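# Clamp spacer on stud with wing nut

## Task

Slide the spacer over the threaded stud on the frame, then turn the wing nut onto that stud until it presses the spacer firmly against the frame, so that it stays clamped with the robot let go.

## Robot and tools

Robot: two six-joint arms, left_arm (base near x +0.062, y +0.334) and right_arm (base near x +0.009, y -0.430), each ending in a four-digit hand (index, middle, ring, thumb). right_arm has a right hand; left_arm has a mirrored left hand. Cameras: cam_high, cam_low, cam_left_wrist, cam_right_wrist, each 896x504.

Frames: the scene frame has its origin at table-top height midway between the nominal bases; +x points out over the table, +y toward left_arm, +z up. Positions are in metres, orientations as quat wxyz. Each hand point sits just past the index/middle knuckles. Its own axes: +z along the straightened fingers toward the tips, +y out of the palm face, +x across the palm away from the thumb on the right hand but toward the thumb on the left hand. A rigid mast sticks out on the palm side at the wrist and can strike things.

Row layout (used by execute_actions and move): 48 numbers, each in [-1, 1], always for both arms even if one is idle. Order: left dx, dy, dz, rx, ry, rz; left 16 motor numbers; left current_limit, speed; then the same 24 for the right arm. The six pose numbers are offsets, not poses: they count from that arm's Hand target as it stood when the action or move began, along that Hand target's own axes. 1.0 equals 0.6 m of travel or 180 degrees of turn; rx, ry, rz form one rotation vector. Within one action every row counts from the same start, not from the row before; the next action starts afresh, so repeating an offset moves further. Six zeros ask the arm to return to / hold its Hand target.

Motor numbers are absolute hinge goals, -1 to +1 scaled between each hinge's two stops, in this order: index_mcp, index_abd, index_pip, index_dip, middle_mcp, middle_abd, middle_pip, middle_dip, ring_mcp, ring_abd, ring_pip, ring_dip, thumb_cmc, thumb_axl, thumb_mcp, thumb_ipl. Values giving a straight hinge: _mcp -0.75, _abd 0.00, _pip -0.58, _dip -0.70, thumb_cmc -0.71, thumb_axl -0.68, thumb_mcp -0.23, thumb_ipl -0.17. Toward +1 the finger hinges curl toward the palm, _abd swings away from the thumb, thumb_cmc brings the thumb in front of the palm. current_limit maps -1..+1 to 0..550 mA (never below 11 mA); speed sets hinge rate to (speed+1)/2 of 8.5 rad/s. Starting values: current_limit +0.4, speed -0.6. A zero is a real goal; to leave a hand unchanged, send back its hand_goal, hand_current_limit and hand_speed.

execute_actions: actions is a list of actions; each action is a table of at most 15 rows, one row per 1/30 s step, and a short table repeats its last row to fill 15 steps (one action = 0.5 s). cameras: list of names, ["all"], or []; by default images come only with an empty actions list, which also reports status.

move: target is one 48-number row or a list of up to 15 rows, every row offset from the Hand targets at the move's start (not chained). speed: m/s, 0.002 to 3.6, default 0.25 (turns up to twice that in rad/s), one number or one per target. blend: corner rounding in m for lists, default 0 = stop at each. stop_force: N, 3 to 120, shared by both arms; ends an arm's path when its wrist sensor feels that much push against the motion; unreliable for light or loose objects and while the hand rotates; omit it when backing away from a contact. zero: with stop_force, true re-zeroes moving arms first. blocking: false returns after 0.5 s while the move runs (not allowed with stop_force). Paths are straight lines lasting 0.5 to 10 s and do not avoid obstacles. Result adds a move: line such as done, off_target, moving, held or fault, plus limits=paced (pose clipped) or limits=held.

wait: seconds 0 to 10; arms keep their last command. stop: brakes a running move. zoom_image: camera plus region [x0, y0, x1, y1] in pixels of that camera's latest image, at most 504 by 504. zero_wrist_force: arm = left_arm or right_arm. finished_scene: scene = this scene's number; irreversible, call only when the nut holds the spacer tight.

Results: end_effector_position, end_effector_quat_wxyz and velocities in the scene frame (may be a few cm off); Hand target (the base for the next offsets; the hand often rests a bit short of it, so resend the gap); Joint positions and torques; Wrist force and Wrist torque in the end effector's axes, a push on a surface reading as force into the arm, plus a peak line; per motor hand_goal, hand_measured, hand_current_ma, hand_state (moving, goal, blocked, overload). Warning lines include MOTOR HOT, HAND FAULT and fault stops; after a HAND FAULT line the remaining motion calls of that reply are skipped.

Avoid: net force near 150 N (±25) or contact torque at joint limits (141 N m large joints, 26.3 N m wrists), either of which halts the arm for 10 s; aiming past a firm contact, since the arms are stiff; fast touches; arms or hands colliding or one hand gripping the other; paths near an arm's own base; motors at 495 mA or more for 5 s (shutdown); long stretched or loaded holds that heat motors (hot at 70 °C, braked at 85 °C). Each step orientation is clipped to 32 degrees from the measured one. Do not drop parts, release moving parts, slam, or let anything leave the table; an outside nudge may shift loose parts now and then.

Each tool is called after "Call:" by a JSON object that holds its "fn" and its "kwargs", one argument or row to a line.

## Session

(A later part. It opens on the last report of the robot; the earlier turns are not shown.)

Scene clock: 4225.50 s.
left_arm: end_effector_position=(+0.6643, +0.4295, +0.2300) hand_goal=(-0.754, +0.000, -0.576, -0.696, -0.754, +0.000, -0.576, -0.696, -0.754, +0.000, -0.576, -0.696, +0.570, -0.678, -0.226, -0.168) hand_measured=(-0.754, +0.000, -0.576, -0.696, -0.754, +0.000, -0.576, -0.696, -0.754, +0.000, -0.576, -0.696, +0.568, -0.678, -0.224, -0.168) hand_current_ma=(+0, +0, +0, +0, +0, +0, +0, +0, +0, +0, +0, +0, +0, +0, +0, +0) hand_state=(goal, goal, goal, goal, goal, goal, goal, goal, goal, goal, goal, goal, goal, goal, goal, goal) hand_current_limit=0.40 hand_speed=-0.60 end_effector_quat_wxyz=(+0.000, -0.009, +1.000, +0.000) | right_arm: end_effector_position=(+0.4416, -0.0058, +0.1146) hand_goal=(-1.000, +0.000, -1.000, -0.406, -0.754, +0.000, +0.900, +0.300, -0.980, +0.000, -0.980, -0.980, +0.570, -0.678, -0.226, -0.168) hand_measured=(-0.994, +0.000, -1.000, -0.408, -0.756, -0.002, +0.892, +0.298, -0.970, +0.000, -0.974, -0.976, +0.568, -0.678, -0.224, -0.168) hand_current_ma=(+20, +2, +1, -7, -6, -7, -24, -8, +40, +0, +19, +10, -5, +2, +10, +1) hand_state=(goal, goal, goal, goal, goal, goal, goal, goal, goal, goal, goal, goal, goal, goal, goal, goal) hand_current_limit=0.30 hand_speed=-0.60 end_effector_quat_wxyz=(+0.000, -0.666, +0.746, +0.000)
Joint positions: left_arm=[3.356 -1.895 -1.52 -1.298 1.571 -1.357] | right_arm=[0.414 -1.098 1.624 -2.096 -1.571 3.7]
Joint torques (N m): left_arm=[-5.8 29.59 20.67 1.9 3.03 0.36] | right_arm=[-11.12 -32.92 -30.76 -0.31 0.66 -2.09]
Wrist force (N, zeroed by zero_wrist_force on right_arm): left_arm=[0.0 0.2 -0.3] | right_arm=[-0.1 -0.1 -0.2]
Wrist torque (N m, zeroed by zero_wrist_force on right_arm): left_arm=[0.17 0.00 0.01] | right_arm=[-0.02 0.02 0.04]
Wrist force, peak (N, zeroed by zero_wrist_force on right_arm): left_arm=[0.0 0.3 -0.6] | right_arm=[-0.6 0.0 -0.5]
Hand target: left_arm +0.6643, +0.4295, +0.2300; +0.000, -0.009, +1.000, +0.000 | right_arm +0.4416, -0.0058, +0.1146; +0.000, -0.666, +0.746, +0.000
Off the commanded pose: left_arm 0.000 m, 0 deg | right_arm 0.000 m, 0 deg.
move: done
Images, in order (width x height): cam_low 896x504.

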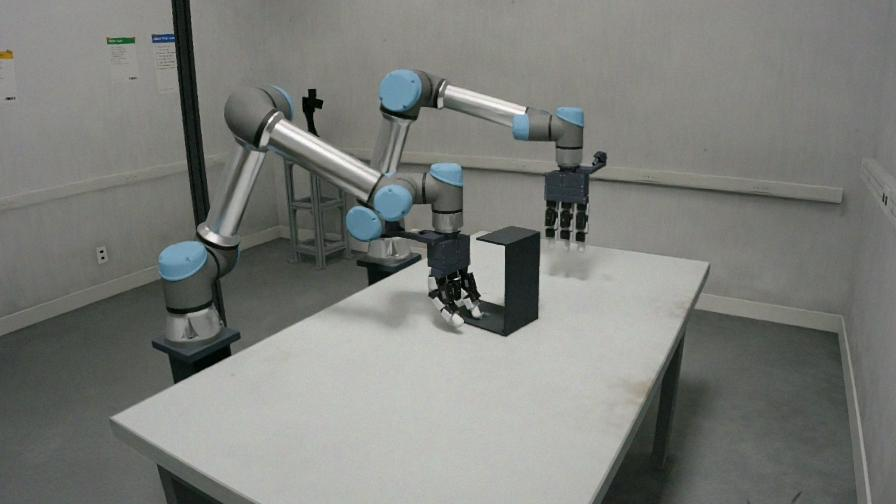

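Call:
{"fn": "move", "kwargs": {
  "target": [
    [0,0,0,0,0,0,-0.754,0,-0.576,-0.696,-0.754,0,-0.576,-0.696,-0.754,0,-0.576,-0.696,0.571,-0.678,-0.226,-0.168,0.4,-0.6, 0.00094,0.00828,0,0,0,0,-1,0,-1,-0.406,-0.754,0,0.9,0.3,-0.98,0,-0.98,-0.98,0.571,-0.678,-0.226,-0.168,0.3,-0.6],
    [0,0,0,0,0,0,-0.754,0,-0.576,-0.696,-0.754,0,-0.576,-0.696,-0.754,0,-0.576,-0.696,0.571,-0.678,-0.226,-0.168,0.4,-0.6, 0.00094,0.00828,-0.05,0,0,0,-1,0,-1,-0.406,-0.754,0,0.9,0.3,-0.98,0,-0.98,-0.98,0.571,-0.678,-0.226,-0.168,0.3,-0.6],
    [0,0,0,0,0,0,-0.754,0,-0.576,-0.696,-0.754,0,-0.576,-0.696,-0.754,0,-0.576,-0.696,0.571,-0.678,-0.226,-0.168,0.4,-0.6, -0.02708,-0.05667,-0.05,0,0,0,-1,0,-1,-0.406,-0.754,0,0.9,0.3,-0.98,0,-0.98,-0.98,0.571,-0.678,-0.226,-0.168,0.3,-0.6]
  ],
  "speed": [0.04,0.08,0.08],
  "blend": [0,0.005,0],
  "cameras": ["cam_low"]
}}

Call:
{"fn": "zoom_image", "kwargs": {
  "camera": "cam_low",
  "region": [450, 285, 510, 335]
}}

Scene clock: 4242.37 s.
left_arm: end_effector_position=(+0.6643, +0.4295, +0.2300) hand_goal=(-0.754, +0.000, -0.576, -0.696, -0.754, +0.000, -0.576, -0.696, -0.754, +0.000, -0.576, -0.696, +0.570, -0.678, -0.226, -0.168) hand_measured=(-0.754, +0.000, -0.576, -0.696, -0.754, +0.000, -0.576, -0.696, -0.754, +0.000, -0.576, -0.696, +0.568, -0.678, -0.224, -0.168) hand_current_ma=(+0, +0, +0, +0, +0, +0, +0, +0, +0, +0, +0, +0, +0, +0, +0, +0) hand_state=(goal, goal, goal, goal, goal, goal, goal, goal, goal, goal, goal, goal, goal, goal, goal, goal) hand_current_limit=0.40 hand_speed=-0.60 end_effector_quat_wxyz=(+0.000, -0.009, +1.000, +0.000) | right_arm: end_effector_position=(+0.4771, +0.0064, +0.1446) hand_goal=(-1.000, +0.000, -1.000, -0.406, -0.754, +0.000, +0.900, +0.300, -0.980, +0.000, -0.980, -0.980, +0.570, -0.678, -0.226, -0.168) hand_measured=(-0.994, +0.000, -1.000, -0.408, -0.756, -0.002, +0.892, +0.298, -0.970, +0.000, -0.974, -0.976, +0.568, -0.678, -0.224, -0.168) hand_current_ma=(+20, +2, +1, -7, -6, -7, -24, -8, +40, +0, +19, +10, -5, +2, +10, +1) hand_state=(goal, goal, goal, goal, goal, goal, goal, goal, goal, goal, goal, goal, goal, goal, goal, goal) hand_current_limit=0.30 hand_speed=-0.60 end_effector_quat_wxyz=(+0.000, -0.666, +0.746, +0.000)
Joint positions: left_arm=[3.356 -1.895 -1.52 -1.298 1.571 -1.357] | right_arm=[0.408 -1.054 1.468 -1.985 -1.571 3.694]
Joint torques (N m): left_arm=[-4.44 30.3 21.22 2.04 2.95 0.32] | right_arm=[-11.2 -35.4 -33.63 -0.38 -1.05 -2.16]
Wrist force (N, zeroed by zero_wrist_force on right_arm): left_arm=[-0.2 0.1 -0.4] | right_arm=[-0.1 0.1 -0.2]
Wrist torque (N m, zeroed by zero_wrist_force on right_arm): left_arm=[0.15 0.02 0.00] | right_arm=[0.03 0.01 0.05]
Wrist force, peak (N, zeroed by zero_wrist_force on right_arm): left_arm=[-0.1 0.4 -0.6] | right_arm=[0.0 0.4 -0.6]
Hand target: left_arm +0.6643, +0.4295, +0.2300; +0.000, -0.009, +1.000, +0.000 | right_arm +0.4772, +0.0064, +0.1446; +0.000, -0.666, +0.746, +0.000
Off the commanded pose: left_arm 0.000 m, 0 deg | right_arm 0.000 m, 0 deg.
move: done
Images, in order (width x height): cam_low 896x504.

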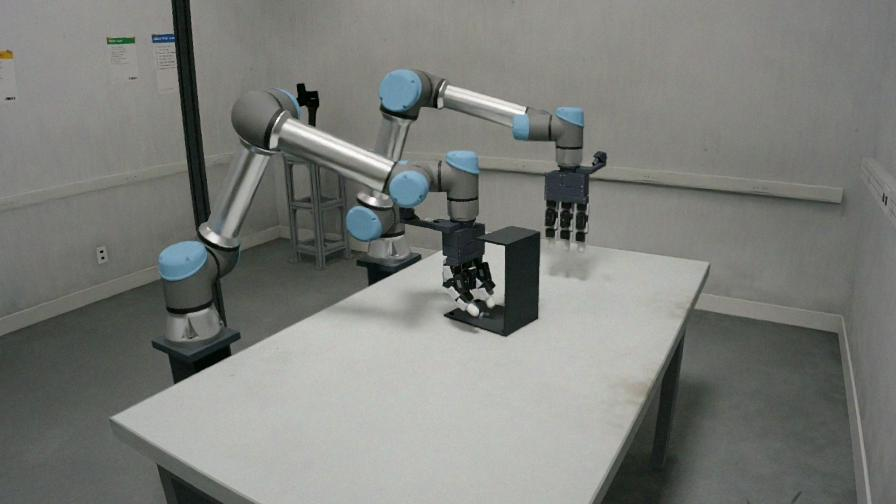

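Scaled by 8.400.

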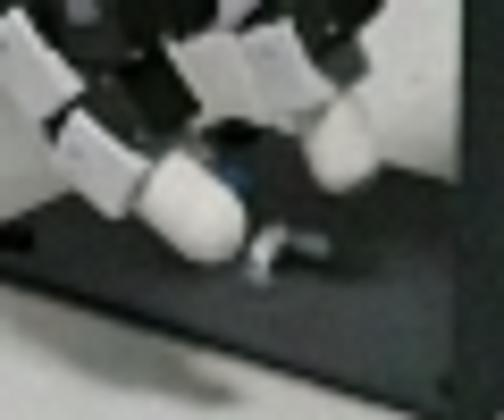

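Call:
{"fn": "move", "kwargs": {
  "target": [0,0,0,0,0,0,-0.754,0,-0.576,-0.696,-0.754,0,-0.576,-0.696,-0.754,0,-0.576,-0.696,0.571,-0.678,-0.226,-0.168,0.4,-0.6, -0.00607,0.00572,0.05,0,0,0,-1,0,-1,-0.406,-0.754,0,0.9,0.3,-0.98,0,-0.98,-0.98,0.571,-0.678,-0.226,-0.168,0.3,-0.6],
  "speed": 0.03,
  "stop_force": 3,
  "cameras": ["cam_low"]
}}

Call:
{"fn": "zoom_image", "kwargs": {
  "camera": "cam_low",
  "region": [450, 285, 510, 335]
}}

Scene clock: 4252.30 s.
left_arm: end_effector_position=(+0.6643, +0.4295, +0.2300) hand_goal=(-0.754, +0.000, -0.576, -0.696, -0.754, +0.000, -0.576, -0.696, -0.754, +0.000, -0.576, -0.696, +0.570, -0.678, -0.226, -0.168) hand_measured=(-0.754, +0.000, -0.576, -0.696, -0.754, +0.000, -0.576, -0.696, -0.754, +0.000, -0.576, -0.696, +0.568, -0.678, -0.224, -0.168) hand_current_ma=(+0, +0, +0, +0, +0, +0, +0, +0, +0, +0, +0, +0, +0, +0, +0, +0) hand_state=(goal, goal, goal, goal, goal, goal, goal, goal, goal, goal, goal, goal, goal, goal, goal, goal) hand_current_limit=0.40 hand_speed=-0.60 end_effector_quat_wxyz=(+0.000, -0.009, +1.000, +0.000) | right_arm: end_effector_position=(+0.4742, +0.0104, +0.1146) hand_goal=(-1.000, +0.000, -1.000, -0.406, -0.754, +0.000, +0.900, +0.300, -0.980, +0.000, -0.980, -0.980, +0.570, -0.678, -0.226, -0.168) hand_measured=(-0.994, +0.000, -1.000, -0.408, -0.756, -0.002, +0.892, +0.298, -0.970, +0.000, -0.974, -0.976, +0.568, -0.678, -0.224, -0.168) hand_current_ma=(+20, +2, +1, -7, -6, -7, -24, -8, +40, +0, +19, +10, -5, +2, +10, +1) hand_state=(goal, goal, goal, goal, goal, goal, goal, goal, goal, goal, goal, goal, goal, goal, goal, goal) hand_current_limit=0.30 hand_speed=-0.60 end_effector_quat_wxyz=(+0.000, -0.666, +0.746, +0.000)
Joint positions: left_arm=[3.356 -1.895 -1.52 -1.298 1.571 -1.357] | right_arm=[0.415 -1.023 1.503 -2.051 -1.571 3.701]
Joint torques (N m): left_arm=[-5.73 30.47 20.51 1.88 2.85 0.41] | right_arm=[10.11 -36.28 -10.34 -4.49 -0.38 1.98]
Wrist force (N, zeroed by zero_wrist_force on right_arm): left_arm=[-0.1 0.0 -0.4] | right_arm=[-0.2 -0.1 0.0]
Wrist torque (N m, zeroed by zero_wrist_force on right_arm): left_arm=[0.14 0.01 0.01] | right_arm=[-0.03 0.02 -0.10]
Wrist force, peak (N, zeroed by zero_wrist_force on right_arm): left_arm=[0.0 0.5 -0.6] | right_arm=[0.1 0.2 -0.6]
Hand target: left_arm +0.6643, +0.4295, +0.2300; +0.000, -0.009, +1.000, +0.000 | right_arm +0.4742, +0.0104, +0.1146; +0.000, -0.666, +0.746, +0.000
Off the commanded pose: left_arm 0.000 m, 0 deg | right_arm 0.000 m, 0 deg.
move: done
Images, in order (width x height): cam_low 896x504.

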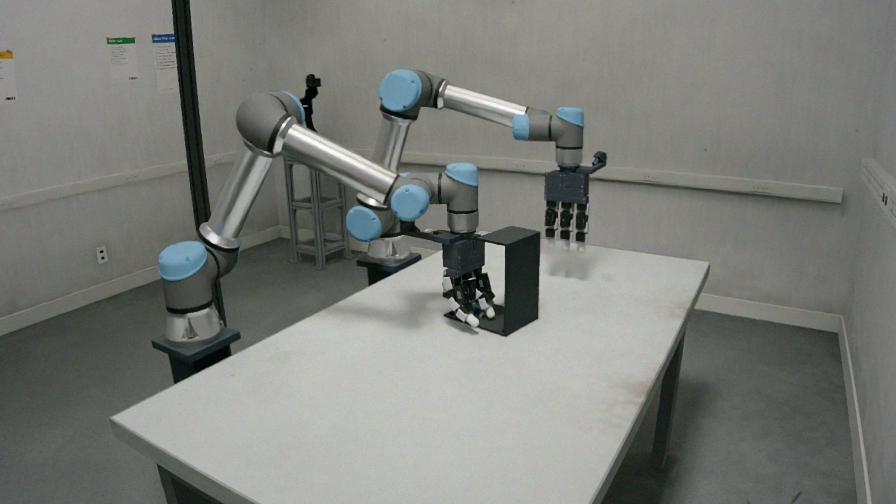

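Scaled by 8.400.

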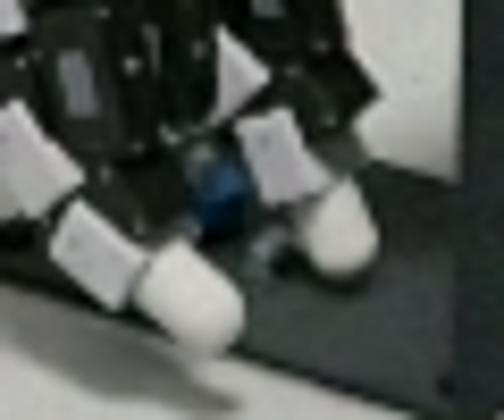

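Call:
{"fn": "move", "kwargs": {
  "target": [
    [0,0,0,0,0,0,-0.754,0,-0.576,-0.696,-0.754,0,-0.576,-0.696,-0.754,0,-0.576,-0.696,0.571,-0.678,-0.226,-0.168,0.4,-0.6, 0,0,-0.045,0,0,0,-1,0,-1,-0.406,-0.754,0,0.9,0.3,-0.98,0,-0.98,-0.98,0.571,-0.678,-0.226,-0.168,0.3,-0.6],
    [0,0,0,0,0,0,-0.754,0,-0.576,-0.696,-0.754,0,-0.576,-0.696,-0.754,0,-0.576,-0.696,0.571,-0.678,-0.226,-0.168,0.4,-0.6, -0.04602,0.03208,-0.045,0,0,0,-1,0,-1,-0.406,-0.754,0,0.9,0.3,-0.98,0,-0.98,-0.98,0.571,-0.678,-0.226,-0.168,0.3,-0.6]
  ],
  "speed": [0.08,0.08],
  "blend": [0.005,0],
  "cameras": ["cam_low"]
}}

Call:
{"fn": "zoom_image", "kwargs": {
  "camera": "cam_low",
  "region": [450, 285, 510, 335]
}}

Scene clock: 4274.43 s.
left_arm: end_effector_position=(+0.6643, +0.4295, +0.2300) hand_goal=(-0.754, +0.000, -0.576, -0.696, -0.754, +0.000, -0.576, -0.696, -0.754, +0.000, -0.576, -0.696, +0.570, -0.678, -0.226, -0.168) hand_measured=(-0.754, +0.000, -0.576, -0.696, -0.754, +0.000, -0.576, -0.696, -0.754, +0.000, -0.576, -0.696, +0.568, -0.678, -0.224, -0.168) hand_current_ma=(+0, +0, +0, +0, +0, +0, +0, +0, +0, +0, +0, +0, +0, +0, +0, +0) hand_state=(goal, goal, goal, goal, goal, goal, goal, goal, goal, goal, goal, goal, goal, goal, goal, goal) hand_current_limit=0.40 hand_speed=-0.60 end_effector_quat_wxyz=(+0.000, -0.009, +1.000, +0.000) | right_arm: end_effector_position=(+0.4583, +0.0399, +0.1416) hand_goal=(-1.000, +0.000, -1.000, -0.406, -0.754, +0.000, +0.900, +0.300, -0.980, +0.000, -0.980, -0.980, +0.570, -0.678, -0.226, -0.168) hand_measured=(-0.994, +0.000, -1.000, -0.408, -0.756, -0.002, +0.892, +0.298, -0.970, +0.000, -0.974, -0.976, +0.568, -0.678, -0.224, -0.168) hand_current_ma=(+20, +2, +1, -7, -6, -7, -24, -8, +40, +0, +19, +10, -5, +2, +10, +1) hand_state=(goal, goal, goal, goal, goal, goal, goal, goal, goal, goal, goal, goal, goal, goal, goal, goal) hand_current_limit=0.30 hand_speed=-0.60 end_effector_quat_wxyz=(+0.000, -0.666, +0.746, +0.000)
Joint positions: left_arm=[3.356 -1.895 -1.52 -1.298 1.571 -1.357] | right_arm=[0.465 -1.038 1.451 -1.984 -1.571 3.751]
Joint torques (N m): left_arm=[-5.26 30.59 20.13 1.86 2.99 0.55] | right_arm=[10.25 -35.85 -31.21 -0.27 -0.88 1.99]
Wrist force (N, zeroed by zero_wrist_force on right_arm): left_arm=[-0.1 0.2 -0.3] | right_arm=[-0.1 0.2 0.0]
Wrist torque (N m, zeroed by zero_wrist_force on right_arm): left_arm=[0.16 0.02 0.00] | right_arm=[0.02 0.00 -0.08]
Wrist force, peak (N, zeroed by zero_wrist_force on right_arm): left_arm=[-0.2 0.1 -0.7] | right_arm=[0.2 -0.2 -0.7]
Hand target: left_arm +0.6643, +0.4295, +0.2300; +0.000, -0.009, +1.000, +0.000 | right_arm +0.4582, +0.0401, +0.1416; +0.000, -0.666, +0.746, +0.000
Off the commanded pose: left_arm 0.000 m, 0 deg | right_arm 0.000 m, 0 deg.
move: done
Images, in order (width x height): cam_low 896x504.

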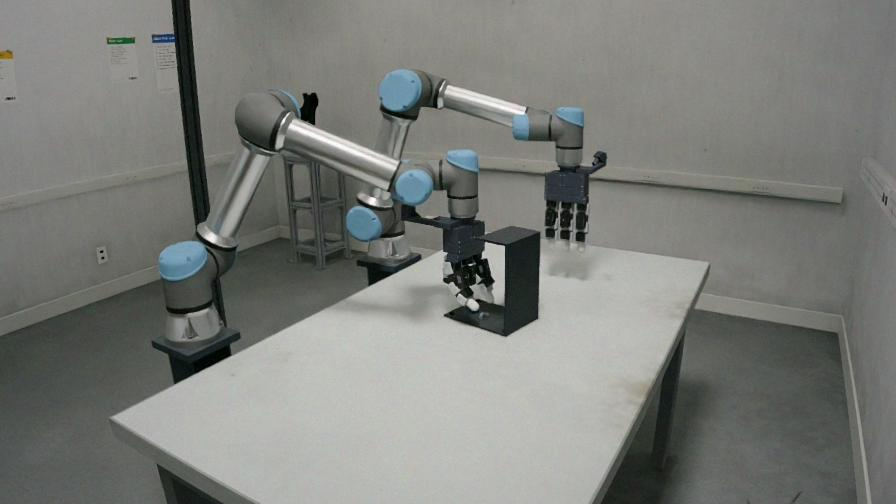

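Scaled by 8.400.

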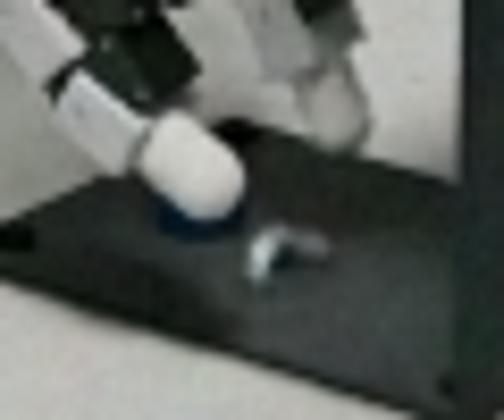

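Call:
{"fn": "move", "kwargs": {
  "target": [
    [0,0,0,0,0,0,-0.754,0,-0.576,-0.696,-0.754,0,-0.576,-0.696,-0.754,0,-0.576,-0.696,0.571,-0.678,-0.226,-0.168,0.4,-0.6, 0,0,0.045,0,0,0,-1,0,-1,-0.406,-0.754,0,0.9,0.3,-0.98,0,-0.98,-0.98,0.571,-0.678,-0.226,-0.168,0.3,-0.6],
    [0,0,0,0,0,0,-0.754,0,-0.576,-0.696,-0.754,0,-0.576,-0.696,-0.754,0,-0.576,-0.696,0.571,-0.678,-0.226,-0.168,0.4,-0.6, 0.0215,-0.00245,0.045,0,0,0,-1,0,-1,-0.406,-0.754,0,0.9,0.3,-0.98,0,-0.98,-0.98,0.571,-0.678,-0.226,-0.168,0.3,-0.6]
  ],
  "speed": [0.03,0.02],
  "stop_force": 3,
  "cameras": ["cam_low"]
}}

Call:
{"fn": "zoom_image", "kwargs": {
  "camera": "cam_low",
  "region": [450, 285, 510, 335]
}}

Scene clock: 4286.00 s.
left_arm: end_effector_position=(+0.6643, +0.4295, +0.2300) hand_goal=(-0.754, +0.000, -0.576, -0.696, -0.754, +0.000, -0.576, -0.696, -0.754, +0.000, -0.576, -0.696, +0.570, -0.678, -0.226, -0.168) hand_measured=(-0.754, +0.000, -0.576, -0.696, -0.754, +0.000, -0.576, -0.696, -0.754, +0.000, -0.576, -0.696, +0.568, -0.678, -0.224, -0.168) hand_current_ma=(+0, +0, +0, +0, +0, +0, +0, +0, +0, +0, +0, +0, +0, +0, +0, +0) hand_state=(goal, goal, goal, goal, goal, goal, goal, goal, goal, goal, goal, goal, goal, goal, goal, goal) hand_current_limit=0.40 hand_speed=-0.60 end_effector_quat_wxyz=(+0.000, -0.009, +1.000, +0.000) | right_arm: end_effector_position=(+0.4582, +0.0271, +0.1146) hand_goal=(-1.000, +0.000, -1.000, -0.406, -0.754, +0.000, +0.900, +0.300, -0.980, +0.000, -0.980, -0.980, +0.570, -0.678, -0.226, -0.168) hand_measured=(-0.994, +0.000, -1.000, -0.408, -0.756, -0.002, +0.892, +0.298, -0.970, +0.000, -0.974, -0.976, +0.568, -0.678, -0.224, -0.168) hand_current_ma=(+20, +2, +1, -7, -6, -7, -24, -8, +40, +0, +19, +10, -5, +2, +10, +1) hand_state=(goal, goal, goal, goal, goal, goal, goal, goal, goal, goal, goal, goal, goal, goal, goal, goal) hand_current_limit=0.30 hand_speed=-0.60 end_effector_quat_wxyz=(+0.000, -0.666, +0.746, +0.000)
Joint positions: left_arm=[3.356 -1.895 -1.52 -1.298 1.571 -1.357] | right_arm=[0.448 -1.028 1.511 -2.054 -1.571 3.734]
Joint torques (N m): left_arm=[-4.44 30.7 19.66 1.92 2.85 0.53] | right_arm=[-10.83 -48.89 -10.21 -4.44 0.46 -2.02]
Wrist force (N, zeroed by zero_wrist_force on right_arm): left_arm=[0.1 0.1 -0.4] | right_arm=[0.0 0.1 -0.3]
Wrist torque (N m, zeroed by zero_wrist_force on right_arm): left_arm=[0.16 -0.01 0.02] | right_arm=[0.03 -0.03 0.04]
Wrist force, peak (N, zeroed by zero_wrist_force on right_arm): left_arm=[0.0 0.2 -0.6] | right_arm=[-0.4 -0.1 -0.6]
Hand target: left_arm +0.6643, +0.4295, +0.2300; +0.000, -0.009, +1.000, +0.000 | right_arm +0.4582, +0.0271, +0.1146; +0.000, -0.666, +0.746, +0.000
Off the commanded pose: left_arm 0.000 m, 0 deg | right_arm 0.000 m, 0 deg.
move: done
Images, in order (width x height): cam_low 896x504.

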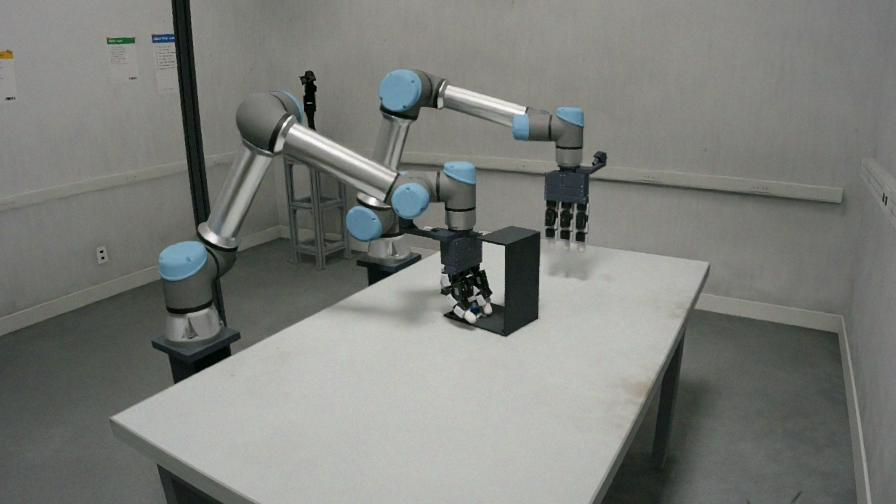

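Scaled by 8.400.

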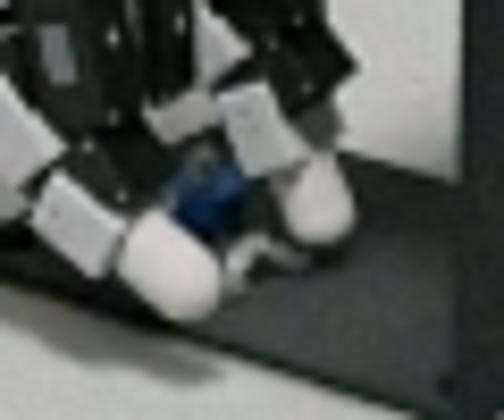

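Call:
{"fn": "move", "kwargs": {
  "target": [
    [0,0,0,0,0,0,-0.754,0,-0.576,-0.696,-0.754,0,-0.576,-0.696,-0.754,0,-0.576,-0.696,0.571,-0.678,-0.226,-0.168,0.4,-0.6, 0.0066,-0.0007,0,0,0,0,-1,0,-1,-0.406,-0.754,0,0.9,0.3,-0.98,0,-0.98,-0.98,0.571,-0.678,-0.226,-0.168,0.3,-0.6],
    [0,0,0,0,0,0,-0.754,0,-0.576,-0.696,-0.754,0,-0.576,-0.696,-0.754,0,-0.576,-0.696,0.571,-0.678,-0.226,-0.168,0.4,-0.6, -0.01,0,0,0,0,0,-1,0,-1,-0.406,-0.754,0,0.9,0.3,-0.98,0,-0.98,-0.98,0.571,-0.678,-0.226,-0.168,0.3,-0.6],
    [0,0,0,0,0,0,-0.754,0,-0.576,-0.696,-0.754,0,-0.576,-0.696,-0.754,0,-0.576,-0.696,0.571,-0.678,-0.226,-0.168,0.4,-0.6, -0.01,0,-0.06,0,0,0,-1,0,-1,-0.406,-0.754,0,0.9,0.3,-0.98,0,-0.98,-0.98,0.571,-0.678,-0.226,-0.168,0.3,-0.6]
  ],
  "speed": [0.02,0.05,0.08],
  "cameras": ["cam_low"]
}}

Call:
{"fn": "zoom_image", "kwargs": {
  "camera": "cam_low",
  "region": [450, 285, 510, 335]
}}

Scene clock: 4296.77 s.
left_arm: end_effector_position=(+0.6643, +0.4295, +0.2300) hand_goal=(-0.754, +0.000, -0.576, -0.696, -0.754, +0.000, -0.576, -0.696, -0.754, +0.000, -0.576, -0.696, +0.570, -0.678, -0.226, -0.168) hand_measured=(-0.754, +0.000, -0.576, -0.696, -0.754, +0.000, -0.576, -0.696, -0.754, +0.000, -0.576, -0.696, +0.568, -0.678, -0.224, -0.168) hand_current_ma=(+0, +0, +0, +0, +0, +0, +0, +0, +0, +0, +0, +0, +0, +0, +0, +0) hand_state=(goal, goal, goal, goal, goal, goal, goal, goal, goal, goal, goal, goal, goal, goal, goal, goal) hand_current_limit=0.40 hand_speed=-0.60 end_effector_quat_wxyz=(+0.000, -0.009, +1.000, +0.000) | right_arm: end_effector_position=(+0.4589, +0.0331, +0.1505) hand_goal=(-1.000, +0.000, -1.000, -0.406, -0.754, +0.000, +0.900, +0.300, -0.980, +0.000, -0.980, -0.980, +0.570, -0.678, -0.226, -0.168) hand_measured=(-0.994, +0.000, -1.000, -0.408, -0.756, -0.002, +0.892, +0.298, -0.970, +0.000, -0.974, -0.976, +0.568, -0.678, -0.224, -0.168) hand_current_ma=(+20, +2, +1, -7, -6, -7, -24, -8, +40, +0, +19, +10, -5, +2, +10, +1) hand_state=(goal, goal, goal, goal, goal, goal, goal, goal, goal, goal, goal, goal, goal, goal, goal, goal) hand_current_limit=0.30 hand_speed=-0.60 end_effector_quat_wxyz=(+0.000, -0.665, +0.746, +0.000)
Joint positions: left_arm=[3.356 -1.895 -1.52 -1.298 1.571 -1.357] | right_arm=[0.456 -1.055 1.453 -1.969 -1.571 3.741]
Joint torques (N m): left_arm=[-4.96 30.33 19.95 1.98 2.93 0.59] | right_arm=[9.2 -49.38 -32.93 -0.32 0.15 0.48]
Wrist force (N, zeroed by zero_wrist_force on right_arm): left_arm=[0.1 0.1 -0.4] | right_arm=[0.0 -0.2 -0.4]
Wrist torque (N m, zeroed by zero_wrist_force on right_arm): left_arm=[0.16 -0.02 0.02] | right_arm=[-0.01 0.00 -0.08]
Wrist force, peak (N, zeroed by zero_wrist_force on right_arm): left_arm=[-0.2 0.0 -0.6] | right_arm=[0.3 -0.1 -0.7]
Hand target: left_arm +0.6643, +0.4295, +0.2300; +0.000, -0.009, +1.000, +0.000 | right_arm +0.4589, +0.0330, +0.1506; +0.000, -0.666, +0.746, +0.000
Off the commanded pose: left_arm 0.000 m, 0 deg | right_arm 0.000 m, 0 deg.
move: done
Images, in order (width x height): cam_low 896x504.

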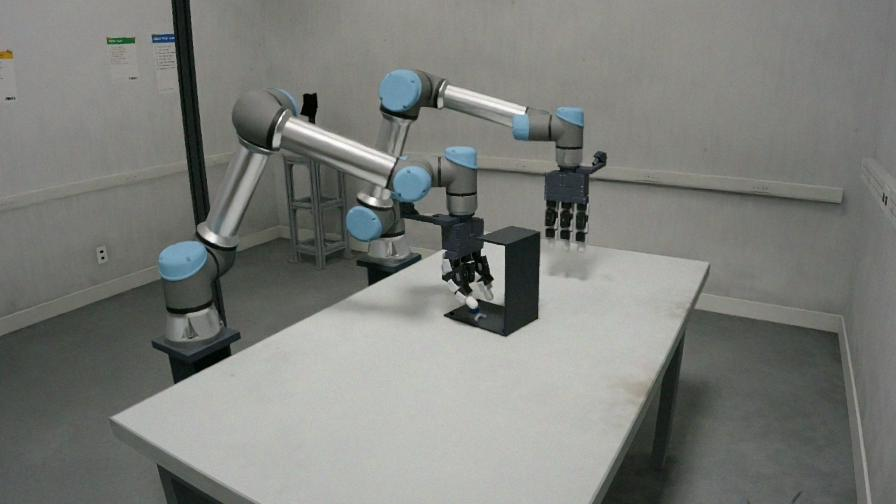

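Scaled by 8.400.

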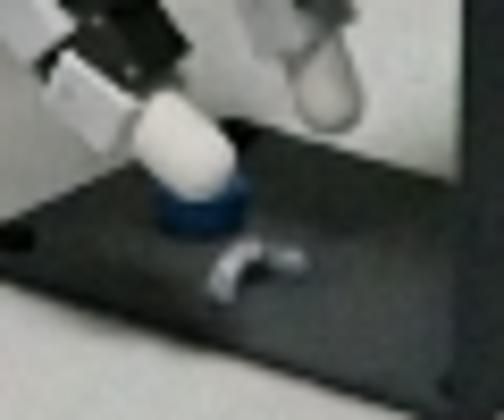

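Call:
{"fn": "move", "kwargs": {
  "target": [
    [0,0,0,0,0,0,-0.754,0,-0.576,-0.696,-0.754,0,-0.576,-0.696,-0.754,0,-0.576,-0.696,0.571,-0.678,-0.226,-0.168,0.4,-0.6, 0.06705,-0.03162,0,0,0,0,-1,0,-1,-0.406,-0.754,0,0.9,0.3,-0.98,0,-0.98,-0.98,0.571,-0.678,-0.226,-0.168,0.3,-0.6],
    [0,0,0,0,0,0,-0.754,0,-0.576,-0.696,-0.754,0,-0.576,-0.696,-0.754,0,-0.576,-0.696,0.571,-0.678,-0.226,-0.168,0.4,-0.6, 0.06705,-0.03162,0.06,0,0,0,-1,0,-1,-0.406,-0.754,0,0.9,0.3,-0.98,0,-0.98,-0.98,0.571,-0.678,-0.226,-0.168,0.3,-0.6]
  ],
  "speed": [0.08,0.03],
  "stop_force": 4,
  "cameras": ["cam_low"]
}}

Call:
{"fn": "zoom_image", "kwargs": {
  "camera": "cam_low",
  "region": [450, 285, 510, 335]
}}

Scene clock: 4318.27 s.
left_arm: end_effector_position=(+0.6643, +0.4295, +0.2300) hand_goal=(-0.754, +0.000, -0.576, -0.696, -0.754, +0.000, -0.576, -0.696, -0.754, +0.000, -0.576, -0.696, +0.570, -0.678, -0.226, -0.168) hand_measured=(-0.754, +0.000, -0.576, -0.696, -0.754, +0.000, -0.576, -0.696, -0.754, +0.000, -0.576, -0.696, +0.568, -0.678, -0.224, -0.168) hand_current_ma=(+0, +0, +0, +0, +0, +0, +0, +0, +0, +0, +0, +0, +0, +0, +0, +0) hand_state=(goal, goal, goal, goal, goal, goal, goal, goal, goal, goal, goal, goal, goal, goal, goal, goal) hand_current_limit=0.40 hand_speed=-0.60 end_effector_quat_wxyz=(+0.000, -0.009, +1.000, +0.000) | right_arm: end_effector_position=(+0.4731, -0.0091, +0.1146) hand_goal=(-1.000, +0.000, -1.000, -0.406, -0.754, +0.000, +0.900, +0.300, -0.980, +0.000, -0.980, -0.980, +0.570, -0.678, -0.226, -0.168) hand_measured=(-0.994, +0.000, -1.000, -0.408, -0.756, -0.002, +0.892, +0.298, -0.970, +0.000, -0.974, -0.976, +0.568, -0.678, -0.224, -0.168) hand_current_ma=(+20, +2, +1, -7, -6, -7, -24, -8, +40, +0, +19, +10, -5, +2, +10, +1) hand_state=(goal, goal, goal, goal, goal, goal, goal, goal, goal, goal, goal, goal, goal, goal, goal, goal) hand_current_limit=0.30 hand_speed=-0.60 end_effector_quat_wxyz=(+0.000, -0.666, +0.746, +0.000)
Joint positions: left_arm=[3.356 -1.895 -1.52 -1.298 1.571 -1.357] | right_arm=[0.389 -1.049 1.545 -2.067 -1.571 3.675]
Joint torques (N m): left_arm=[-4.43 30.53 19.6 1.91 2.85 0.75] | right_arm=[-10.59 -35.08 -10.28 -4.4 1.76 -1.28]
Wrist force (N, zeroed by zero_wrist_force on right_arm): left_arm=[-0.1 0.1 -0.3] | right_arm=[0.1 0.1 -0.4]
Wrist torque (N m, zeroed by zero_wrist_force on right_arm): left_arm=[0.14 0.01 0.01] | right_arm=[0.03 -0.01 0.06]
Wrist force, peak (N, zeroed by zero_wrist_force on right_arm): left_arm=[-0.2 0.0 -0.7] | right_arm=[0.3 -0.4 -0.6]
Hand target: left_arm +0.6643, +0.4295, +0.2300; +0.000, -0.009, +1.000, +0.000 | right_arm +0.4731, -0.0091, +0.1146; +0.000, -0.666, +0.746, +0.000
Off the commanded pose: left_arm 0.000 m, 0 deg | right_arm 0.000 m, 0 deg.
move: done
Images, in order (width x height): cam_low 896x504.

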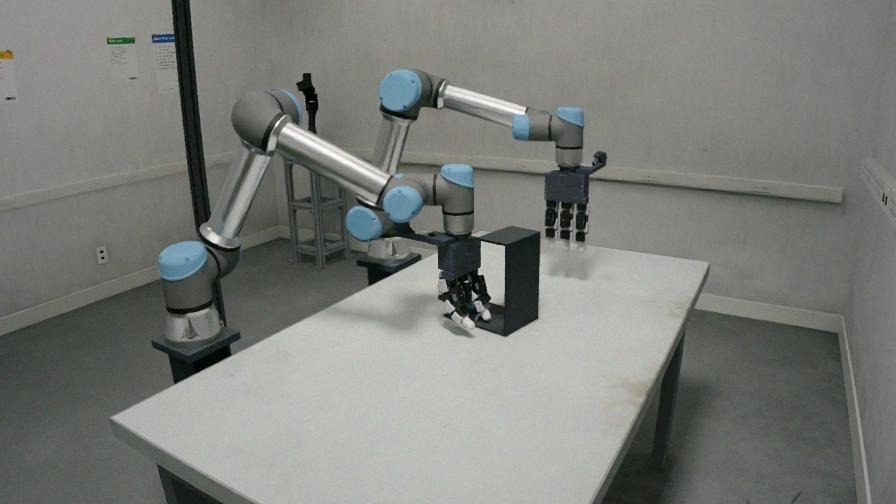

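Scaled by 8.400.

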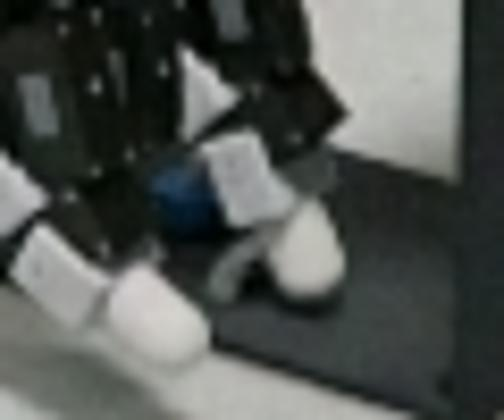

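Call:
{"fn": "move", "kwargs": {
  "target": [0,0,0,0,0,0,-0.754,0,-0.576,-0.696,-0.754,0,-0.576,-0.696,-0.754,0,-0.576,-0.696,0.571,-0.678,-0.226,-0.168,0.4,-0.6, -0.0012,0.0333,0,0,0,0,-1,0,-1,-0.406,-0.754,0,0.9,0.3,-0.98,0,-0.98,-0.98,0.571,-0.678,-0.226,-0.168,0.3,-0.6],
  "speed": 0.03,
  "stop_force": 5,
  "cameras": ["cam_low"]
}}

Call:
{"fn": "zoom_image", "kwargs": {
  "camera": "cam_low",
  "region": [450, 285, 510, 335]
}}

Scene clock: 4326.67 s.
left_arm: end_effector_position=(+0.6643, +0.4295, +0.2300) hand_goal=(-0.754, +0.000, -0.576, -0.696, -0.754, +0.000, -0.576, -0.696, -0.754, +0.000, -0.576, -0.696, +0.570, -0.678, -0.226, -0.168) hand_measured=(-0.754, +0.000, -0.576, -0.696, -0.754, +0.000, -0.576, -0.696, -0.754, +0.000, -0.576, -0.696, +0.568, -0.678, -0.224, -0.168) hand_current_ma=(+0, +0, +0, +0, +0, +0, +0, +0, +0, +0, +0, +0, +0, +0, +0, +0) hand_state=(goal, goal, goal, goal, goal, goal, goal, goal, goal, goal, goal, goal, goal, goal, goal, goal) hand_current_limit=0.40 hand_speed=-0.60 end_effector_quat_wxyz=(+0.000, -0.009, +1.000, +0.000) | right_arm: end_effector_position=(+0.4534, -0.0061, +0.1146) hand_goal=(-1.000, +0.000, -1.000, -0.406, -0.754, +0.000, +0.900, +0.300, -0.980, +0.000, -0.980, -0.980, +0.570, -0.678, -0.226, -0.168) hand_measured=(-0.994, +0.000, -1.000, -0.408, -0.756, -0.002, +0.892, +0.298, -0.970, +0.000, -0.974, -0.976, +0.568, -0.678, -0.224, -0.168) hand_current_ma=(+20, +2, +1, -7, -6, -7, -24, -8, +40, +0, +19, +10, -5, +2, +10, +1) hand_state=(goal, goal, goal, goal, goal, goal, goal, goal, goal, goal, goal, goal, goal, goal, goal, goal) hand_current_limit=0.30 hand_speed=-0.60 end_effector_quat_wxyz=(+0.000, -0.666, +0.746, +0.000)
Joint positions: left_arm=[3.356 -1.895 -1.52 -1.298 1.571 -1.357] | right_arm=[0.406 -1.079 1.593 -2.085 -1.571 3.692]
Joint torques (N m): left_arm=[-4.17 30.69 19.43 1.9 2.85 0.94] | right_arm=[10.57 -46.49 -9.65 -4.41 1.28 2.06]
Wrist force (N, zeroed by zero_wrist_force on right_arm): left_arm=[-0.2 0.1 -0.5] | right_arm=[-0.1 0.1 -0.1]
Wrist torque (N m, zeroed by zero_wrist_force on right_arm): left_arm=[0.16 0.02 0.00] | right_arm=[0.00 0.01 -0.08]
Wrist force, peak (N, zeroed by zero_wrist_force on right_arm): left_arm=[-0.1 0.2 -0.6] | right_arm=[0.1 -0.2 -0.5]
Hand target: left_arm +0.6643, +0.4295, +0.2300; +0.000, -0.009, +1.000, +0.000 | right_arm +0.4534, -0.0061, +0.1146; +0.000, -0.666, +0.746, +0.000
Off the commanded pose: left_arm 0.000 m, 0 deg | right_arm 0.000 m, 0 deg.
move: done
Images, in order (width x height): cam_low 896x504.

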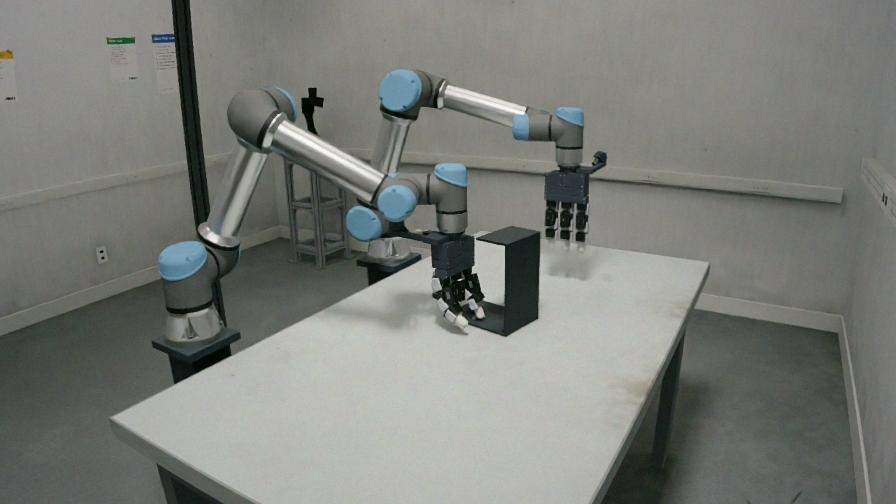

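Scaled by 8.400.

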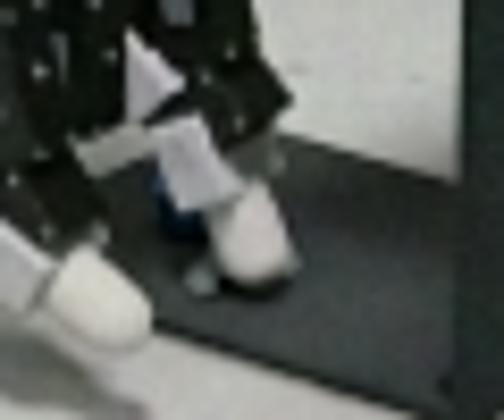

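Call:
{"fn": "move", "kwargs": {
  "target": [0,0,0,0,0,0,-0.754,0,-0.576,-0.696,-0.754,0,-0.576,-0.696,-0.754,0,-0.576,-0.696,0.571,-0.678,-0.226,-0.168,0.4,-0.6, -0.005,0.0206,0,0,0,0,-1,0,-1,-0.406,-0.754,0,0.9,0.3,-0.98,0,-0.98,-0.98,0.571,-0.678,-0.226,-0.168,0.3,-0.6],
  "speed": 0.03,
  "stop_force": 5,
  "cameras": ["cam_low"]
}}

Call:
{"fn": "zoom_image", "kwargs": {
  "camera": "cam_low",
  "region": [450, 285, 510, 335]
}}

Scene clock: 4340.77 s.
left_arm: end_effector_position=(+0.6643, +0.4295, +0.2300) hand_goal=(-0.754, +0.000, -0.576, -0.696, -0.754, +0.000, -0.576, -0.696, -0.754, +0.000, -0.576, -0.696, +0.570, -0.678, -0.226, -0.168) hand_measured=(-0.754, +0.000, -0.576, -0.696, -0.754, +0.000, -0.576, -0.696, -0.754, +0.000, -0.576, -0.696, +0.568, -0.678, -0.224, -0.168) hand_current_ma=(+0, +0, +0, +0, +0, +0, +0, +0, +0, +0, +0, +0, +0, +0, +0, +0) hand_state=(goal, goal, goal, goal, goal, goal, goal, goal, goal, goal, goal, goal, goal, goal, goal, goal) hand_current_limit=0.40 hand_speed=-0.60 end_effector_quat_wxyz=(+0.000, -0.009, +1.000, +0.000) | right_arm: end_effector_position=(+0.4414, -0.0017, +0.1146) hand_goal=(-1.000, +0.000, -1.000, -0.406, -0.754, +0.000, +0.900, +0.300, -0.980, +0.000, -0.980, -0.980, +0.570, -0.678, -0.226, -0.168) hand_measured=(-0.994, +0.000, -1.000, -0.408, -0.756, -0.002, +0.892, +0.298, -0.970, +0.000, -0.974, -0.976, +0.568, -0.678, -0.224, -0.168) hand_current_ma=(+20, +2, +1, -7, -6, -7, -24, -8, +40, +0, +19, +10, -5, +2, +10, +1) hand_state=(goal, goal, goal, goal, goal, goal, goal, goal, goal, goal, goal, goal, goal, goal, goal, goal) hand_current_limit=0.30 hand_speed=-0.60 end_effector_quat_wxyz=(+0.000, -0.666, +0.746, +0.000)
Joint positions: left_arm=[3.356 -1.895 -1.52 -1.298 1.571 -1.357] | right_arm=[0.42 -1.093 1.616 -2.093 -1.571 3.706]
Joint torques (N m): left_arm=[-4.6 30.78 19.26 2.02 2.86 0.84] | right_arm=[10.18 -46.27 -10.15 -4.41 0.33 2.03]
Wrist force (N, zeroed by zero_wrist_force on right_arm): left_arm=[-0.1 0.2 -0.5] | right_arm=[0.0 0.0 -0.2]
Wrist torque (N m, zeroed by zero_wrist_force on right_arm): left_arm=[0.18 0.00 0.01] | right_arm=[-0.01 0.00 -0.08]
Wrist force, peak (N, zeroed by zero_wrist_force on right_arm): left_arm=[0.1 0.2 -0.7] | right_arm=[-0.4 0.2 -0.7]
Hand target: left_arm +0.6643, +0.4295, +0.2300; +0.000, -0.009, +1.000, +0.000 | right_arm +0.4414, -0.0017, +0.1146; +0.000, -0.666, +0.746, +0.000
Off the commanded pose: left_arm 0.000 m, 0 deg | right_arm 0.000 m, 0 deg.
move: done
Images, in order (width x height): cam_low 896x504.

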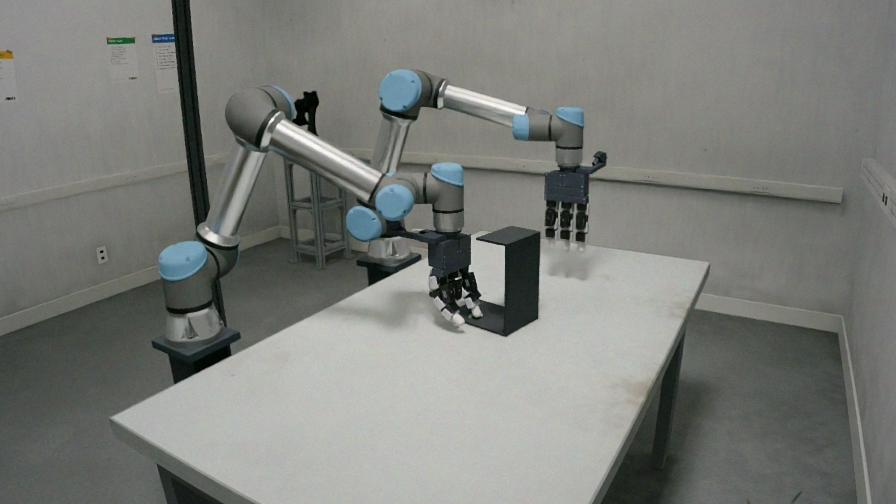

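Scaled by 8.400.

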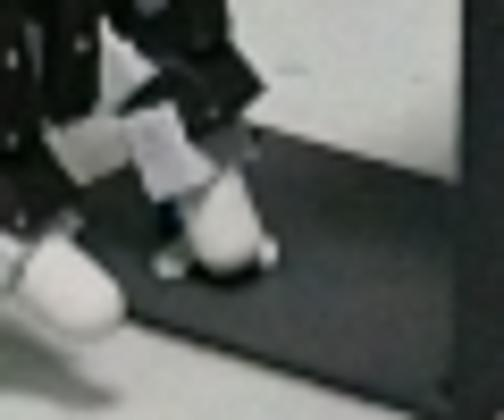

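Call:
{"fn": "move", "kwargs": {
  "target": [
    [0,0,0,0,0,0,-0.754,0,-0.576,-0.696,-0.754,0,-0.576,-0.696,-0.754,0,-0.576,-0.696,0.571,-0.678,-0.226,-0.168,0.4,-0.6, 0,-0.004,-0.06,0,0,0,-1,0,-1,-0.406,-0.754,0,0.9,0.3,-0.98,0,-0.98,-0.98,0.571,-0.678,-0.226,-0.168,0.3,-0.6],
    [0,0,0,0,0,0,-0.754,0,-0.576,-0.696,-0.754,0,-0.576,-0.696,-0.754,0,-0.576,-0.696,0.571,-0.678,-0.226,-0.168,0.4,-0.6, -0.0415,-0.0463,-0.06,0,0,0,-1,0.085,-1,-0.406,-1,-0.085,-1,-0.406,-0.98,0,-0.98,-0.98,0.571,-0.678,-0.226,-0.168,0.3,-0.6]
  ],
  "speed": [0.06,0.06],
  "cameras": ["cam_low","cam_right_wrist"]
}}

Call:
{"fn": "zoom_image", "kwargs": {
  "camera": "cam_low",
  "region": [450, 285, 510, 335]
}}

Scene clock: 4388.13 s.
left_arm: end_effector_position=(+0.6643, +0.4295, +0.2300) hand_goal=(-0.754, +0.000, -0.576, -0.696, -0.754, +0.000, -0.576, -0.696, -0.754, +0.000, -0.576, -0.696, +0.570, -0.678, -0.226, -0.168) hand_measured=(-0.754, +0.000, -0.576, -0.696, -0.754, +0.000, -0.576, -0.696, -0.754, +0.000, -0.576, -0.696, +0.568, -0.678, -0.224, -0.168) hand_current_ma=(+0, +0, +0, +0, +0, +0, +0, +0, +0, +0, +0, +0, +0, +0, +0, +0) hand_state=(goal, goal, goal, goal, goal, goal, goal, goal, goal, goal, goal, goal, goal, goal, goal, goal) hand_current_limit=0.40 hand_speed=-0.60 end_effector_quat_wxyz=(+0.000, -0.009, +1.000, +0.000) | right_arm: end_effector_position=(+0.4719, +0.0199, +0.1506) hand_goal=(-1.000, +0.084, -1.000, -0.406, -1.000, -0.086, -1.000, -0.406, -0.980, +0.000, -0.980, -0.980, +0.570, -0.678, -0.226, -0.168) hand_measured=(-0.994, +0.080, -1.000, -0.408, -0.994, -0.082, -0.994, -0.404, -0.970, +0.000, -0.974, -0.976, +0.568, -0.678, -0.224, -0.168) hand_current_ma=(+20, -9, +1, -7, +17, +8, +22, +7, +40, +0, +19, +10, -5, +2, +10, +1) hand_state=(goal, goal, goal, goal, goal, goal, goal, goal, goal, goal, goal, goal, goal, goal, goal, goal) hand_current_limit=0.30 hand_speed=-0.60 end_effector_quat_wxyz=(+0.000, -0.666, +0.746, +0.000)
Joint positions: left_arm=[3.356 -1.895 -1.52 -1.298 1.571 -1.357] | right_arm=[0.429 -1.051 1.446 -1.966 -1.571 3.715]
Joint torques (N m): left_arm=[-4.1 31.16 18.85 2 2.82 1.06] | right_arm=[10.52 -36.17 -31.92 -0.37 -1.22 1.98]
Wrist force (N, zeroed by zero_wrist_force on right_arm): left_arm=[0.0 0.0 -0.4] | right_arm=[-0.1 0.1 -0.4]
Wrist torque (N m, zeroed by zero_wrist_force on right_arm): left_arm=[0.14 0.00 0.02] | right_arm=[0.00 0.01 -0.08]
Wrist force, peak (N, zeroed by zero_wrist_force on right_arm): left_arm=[0.2 0.2 -0.6] | right_arm=[-0.4 -0.3 -0.6]
Hand target: left_arm +0.6643, +0.4295, +0.2300; +0.000, -0.009, +1.000, +0.000 | right_arm +0.4719, +0.0199, +0.1506; +0.000, -0.666, +0.746, +0.000
Off the commanded pose: left_arm 0.000 m, 0 deg | right_arm 0.000 m, 0 deg.
move: done
Images, in order (width x height): cam_low 896x504, cam_right_wrist 896x504.

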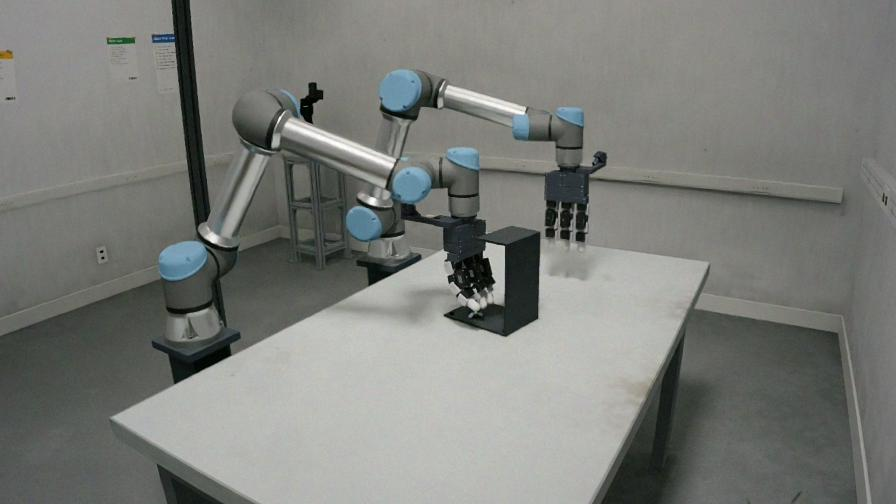

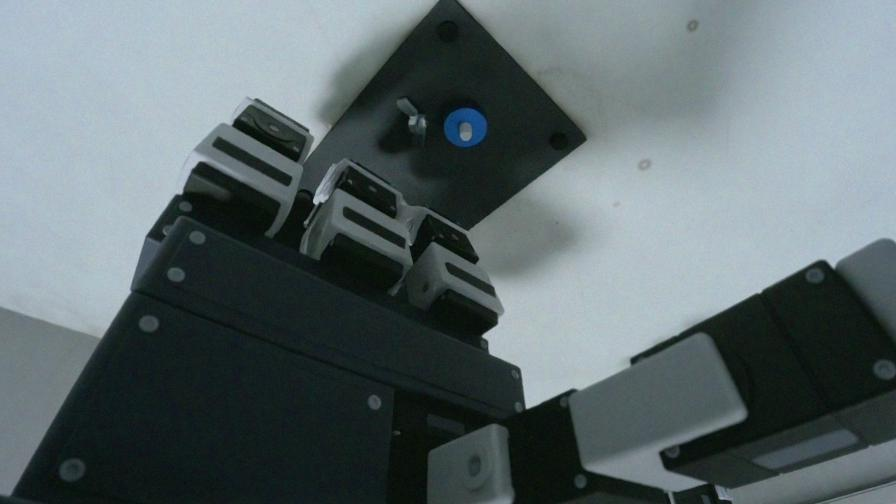

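Scaled by 8.400.

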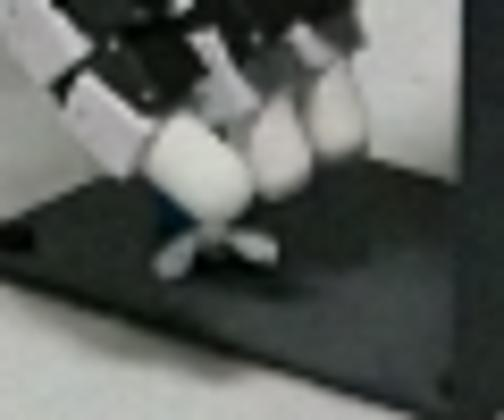

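Call:
{"fn": "zoom_image", "kwargs": {
  "camera": "cam_right_wrist",
  "region": [340, 60, 540, 180]
}}

Scaled by 2.520.

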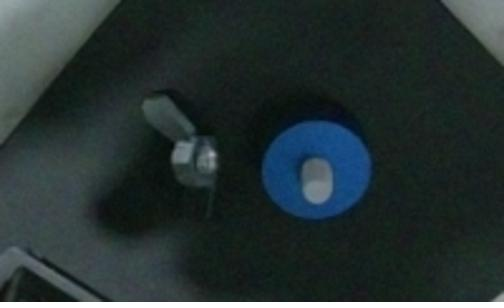

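Call:
{"fn": "move", "kwargs": {
  "target": [
    [0,0,0,0,0,0,-0.754,0,-0.576,-0.696,-0.754,0,-0.576,-0.696,-0.754,0,-0.576,-0.696,0.571,-0.678,-0.226,-0.168,0.4,-0.6, 0,0,0.06,0,0,0,-1,0.085,-1,-0.406,-1,-0.085,-1,-0.406,-0.98,0,-0.98,-0.98,0.571,-0.678,-0.226,-0.168,0.3,-0.6],
    [0,0,0,0,0,0,-0.754,0,-0.576,-0.696,-0.754,0,-0.576,-0.696,-0.754,0,-0.576,-0.696,0.571,-0.678,-0.226,-0.168,0.4,-0.6, 0.003,0.035,0.06,0,0,0,-1,0.085,-1,-0.406,-1,-0.085,-1,-0.406,-0.98,0,-0.98,-0.98,0.571,-0.678,-0.226,-0.168,0.3,-0.6]
  ],
  "speed": [0.03,0.03],
  "stop_force": 4,
  "cameras": ["cam_low","cam_right_wrist"]
}}

Call:
{"fn": "zoom_image", "kwargs": {
  "camera": "cam_low",
  "region": [450, 285, 510, 335]
}}

Call:
{"fn": "zoom_image", "kwargs": {
  "camera": "cam_right_wrist",
  "region": [340, 60, 540, 180]
}}

Scene clock: 4409.40 s.
left_arm: end_effector_position=(+0.6643, +0.4295, +0.2300) hand_goal=(-0.754, +0.000, -0.576, -0.696, -0.754, +0.000, -0.576, -0.696, -0.754, +0.000, -0.576, -0.696, +0.570, -0.678, -0.226, -0.168) hand_measured=(-0.754, +0.000, -0.576, -0.696, -0.754, +0.000, -0.576, -0.696, -0.754, +0.000, -0.576, -0.696, +0.568, -0.678, -0.224, -0.168) hand_current_ma=(+0, +0, +0, +0, +0, +0, +0, +0, +0, +0, +0, +0, +0, +0, +0, +0) hand_state=(goal, goal, goal, goal, goal, goal, goal, goal, goal, goal, goal, goal, goal, goal, goal, goal) hand_current_limit=0.40 hand_speed=-0.60 end_effector_quat_wxyz=(+0.000, -0.009, +1.000, +0.000) | right_arm: end_effector_position=(+0.4508, +0.0205, +0.1146) hand_goal=(-1.000, +0.084, -1.000, -0.406, -1.000, -0.086, -1.000, -0.406, -0.980, +0.000, -0.980, -0.980, +0.570, -0.678, -0.226, -0.168) hand_measured=(-0.994, +0.080, -1.000, -0.408, -0.994, -0.082, -0.994, -0.404, -0.970, +0.000, -0.974, -0.976, +0.568, -0.678, -0.224, -0.168) hand_current_ma=(+20, -9, +1, -7, +17, +8, +22, +7, +40, +0, +19, +10, -5, +2, +10, +1) hand_state=(goal, goal, goal, goal, goal, goal, goal, goal, goal, goal, goal, goal, goal, goal, goal, goal) hand_current_limit=0.30 hand_speed=-0.60 end_effector_quat_wxyz=(+0.000, -0.666, +0.746, +0.000)
Joint positions: left_arm=[3.356 -1.895 -1.52 -1.298 1.571 -1.357] | right_arm=[0.445 -1.049 1.545 -2.067 -1.571 3.73]
Joint torques (N m): left_arm=[-4.69 31.42 18.73 1.94 2.82 1.2] | right_arm=[10.01 -48.11 -9.66 -4.41 0.25 2.05]
Wrist force (N, zeroed by zero_wrist_force on right_arm): left_arm=[-0.3 0.1 -0.4] | right_arm=[-0.1 -0.2 -0.3]
Wrist torque (N m, zeroed by zero_wrist_force on right_arm): left_arm=[0.16 0.02 -0.01] | right_arm=[-0.07 0.00 -0.09]
Wrist force, peak (N, zeroed by zero_wrist_force on right_arm): left_arm=[-0.4 -0.1 -0.5] | right_arm=[0.1 0.4 -0.5]
Hand target: left_arm +0.6643, +0.4295, +0.2300; +0.000, -0.009, +1.000, +0.000 | right_arm +0.4508, +0.0205, +0.1146; +0.000, -0.666, +0.746, +0.000
Off the commanded pose: left_arm 0.000 m, 0 deg | right_arm 0.000 m, 0 deg.
move: done
Images, in order (width x height): cam_low 896x504, cam_right_wrist 896x504.

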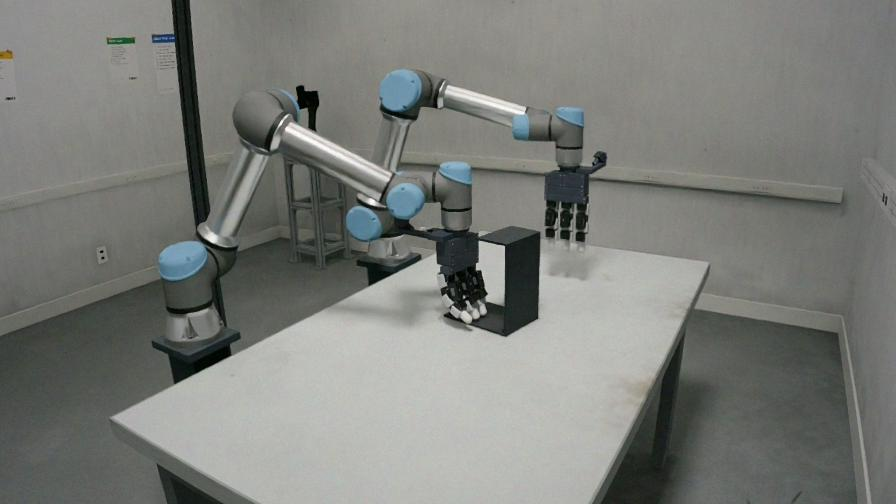

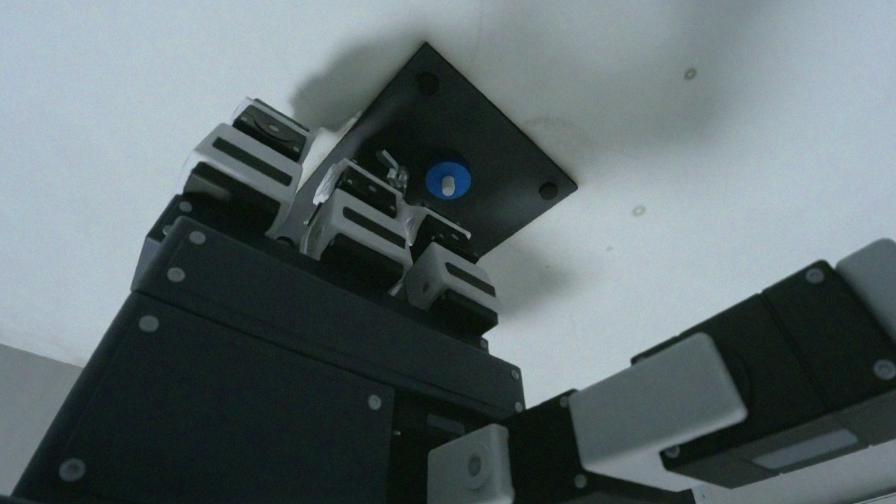

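Scaled by 8.400.

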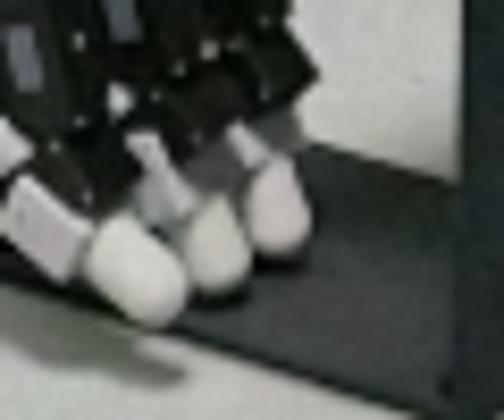

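Scaled by 2.520.

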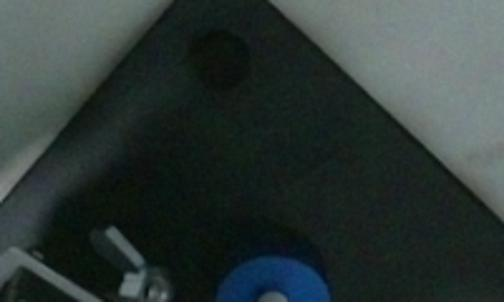

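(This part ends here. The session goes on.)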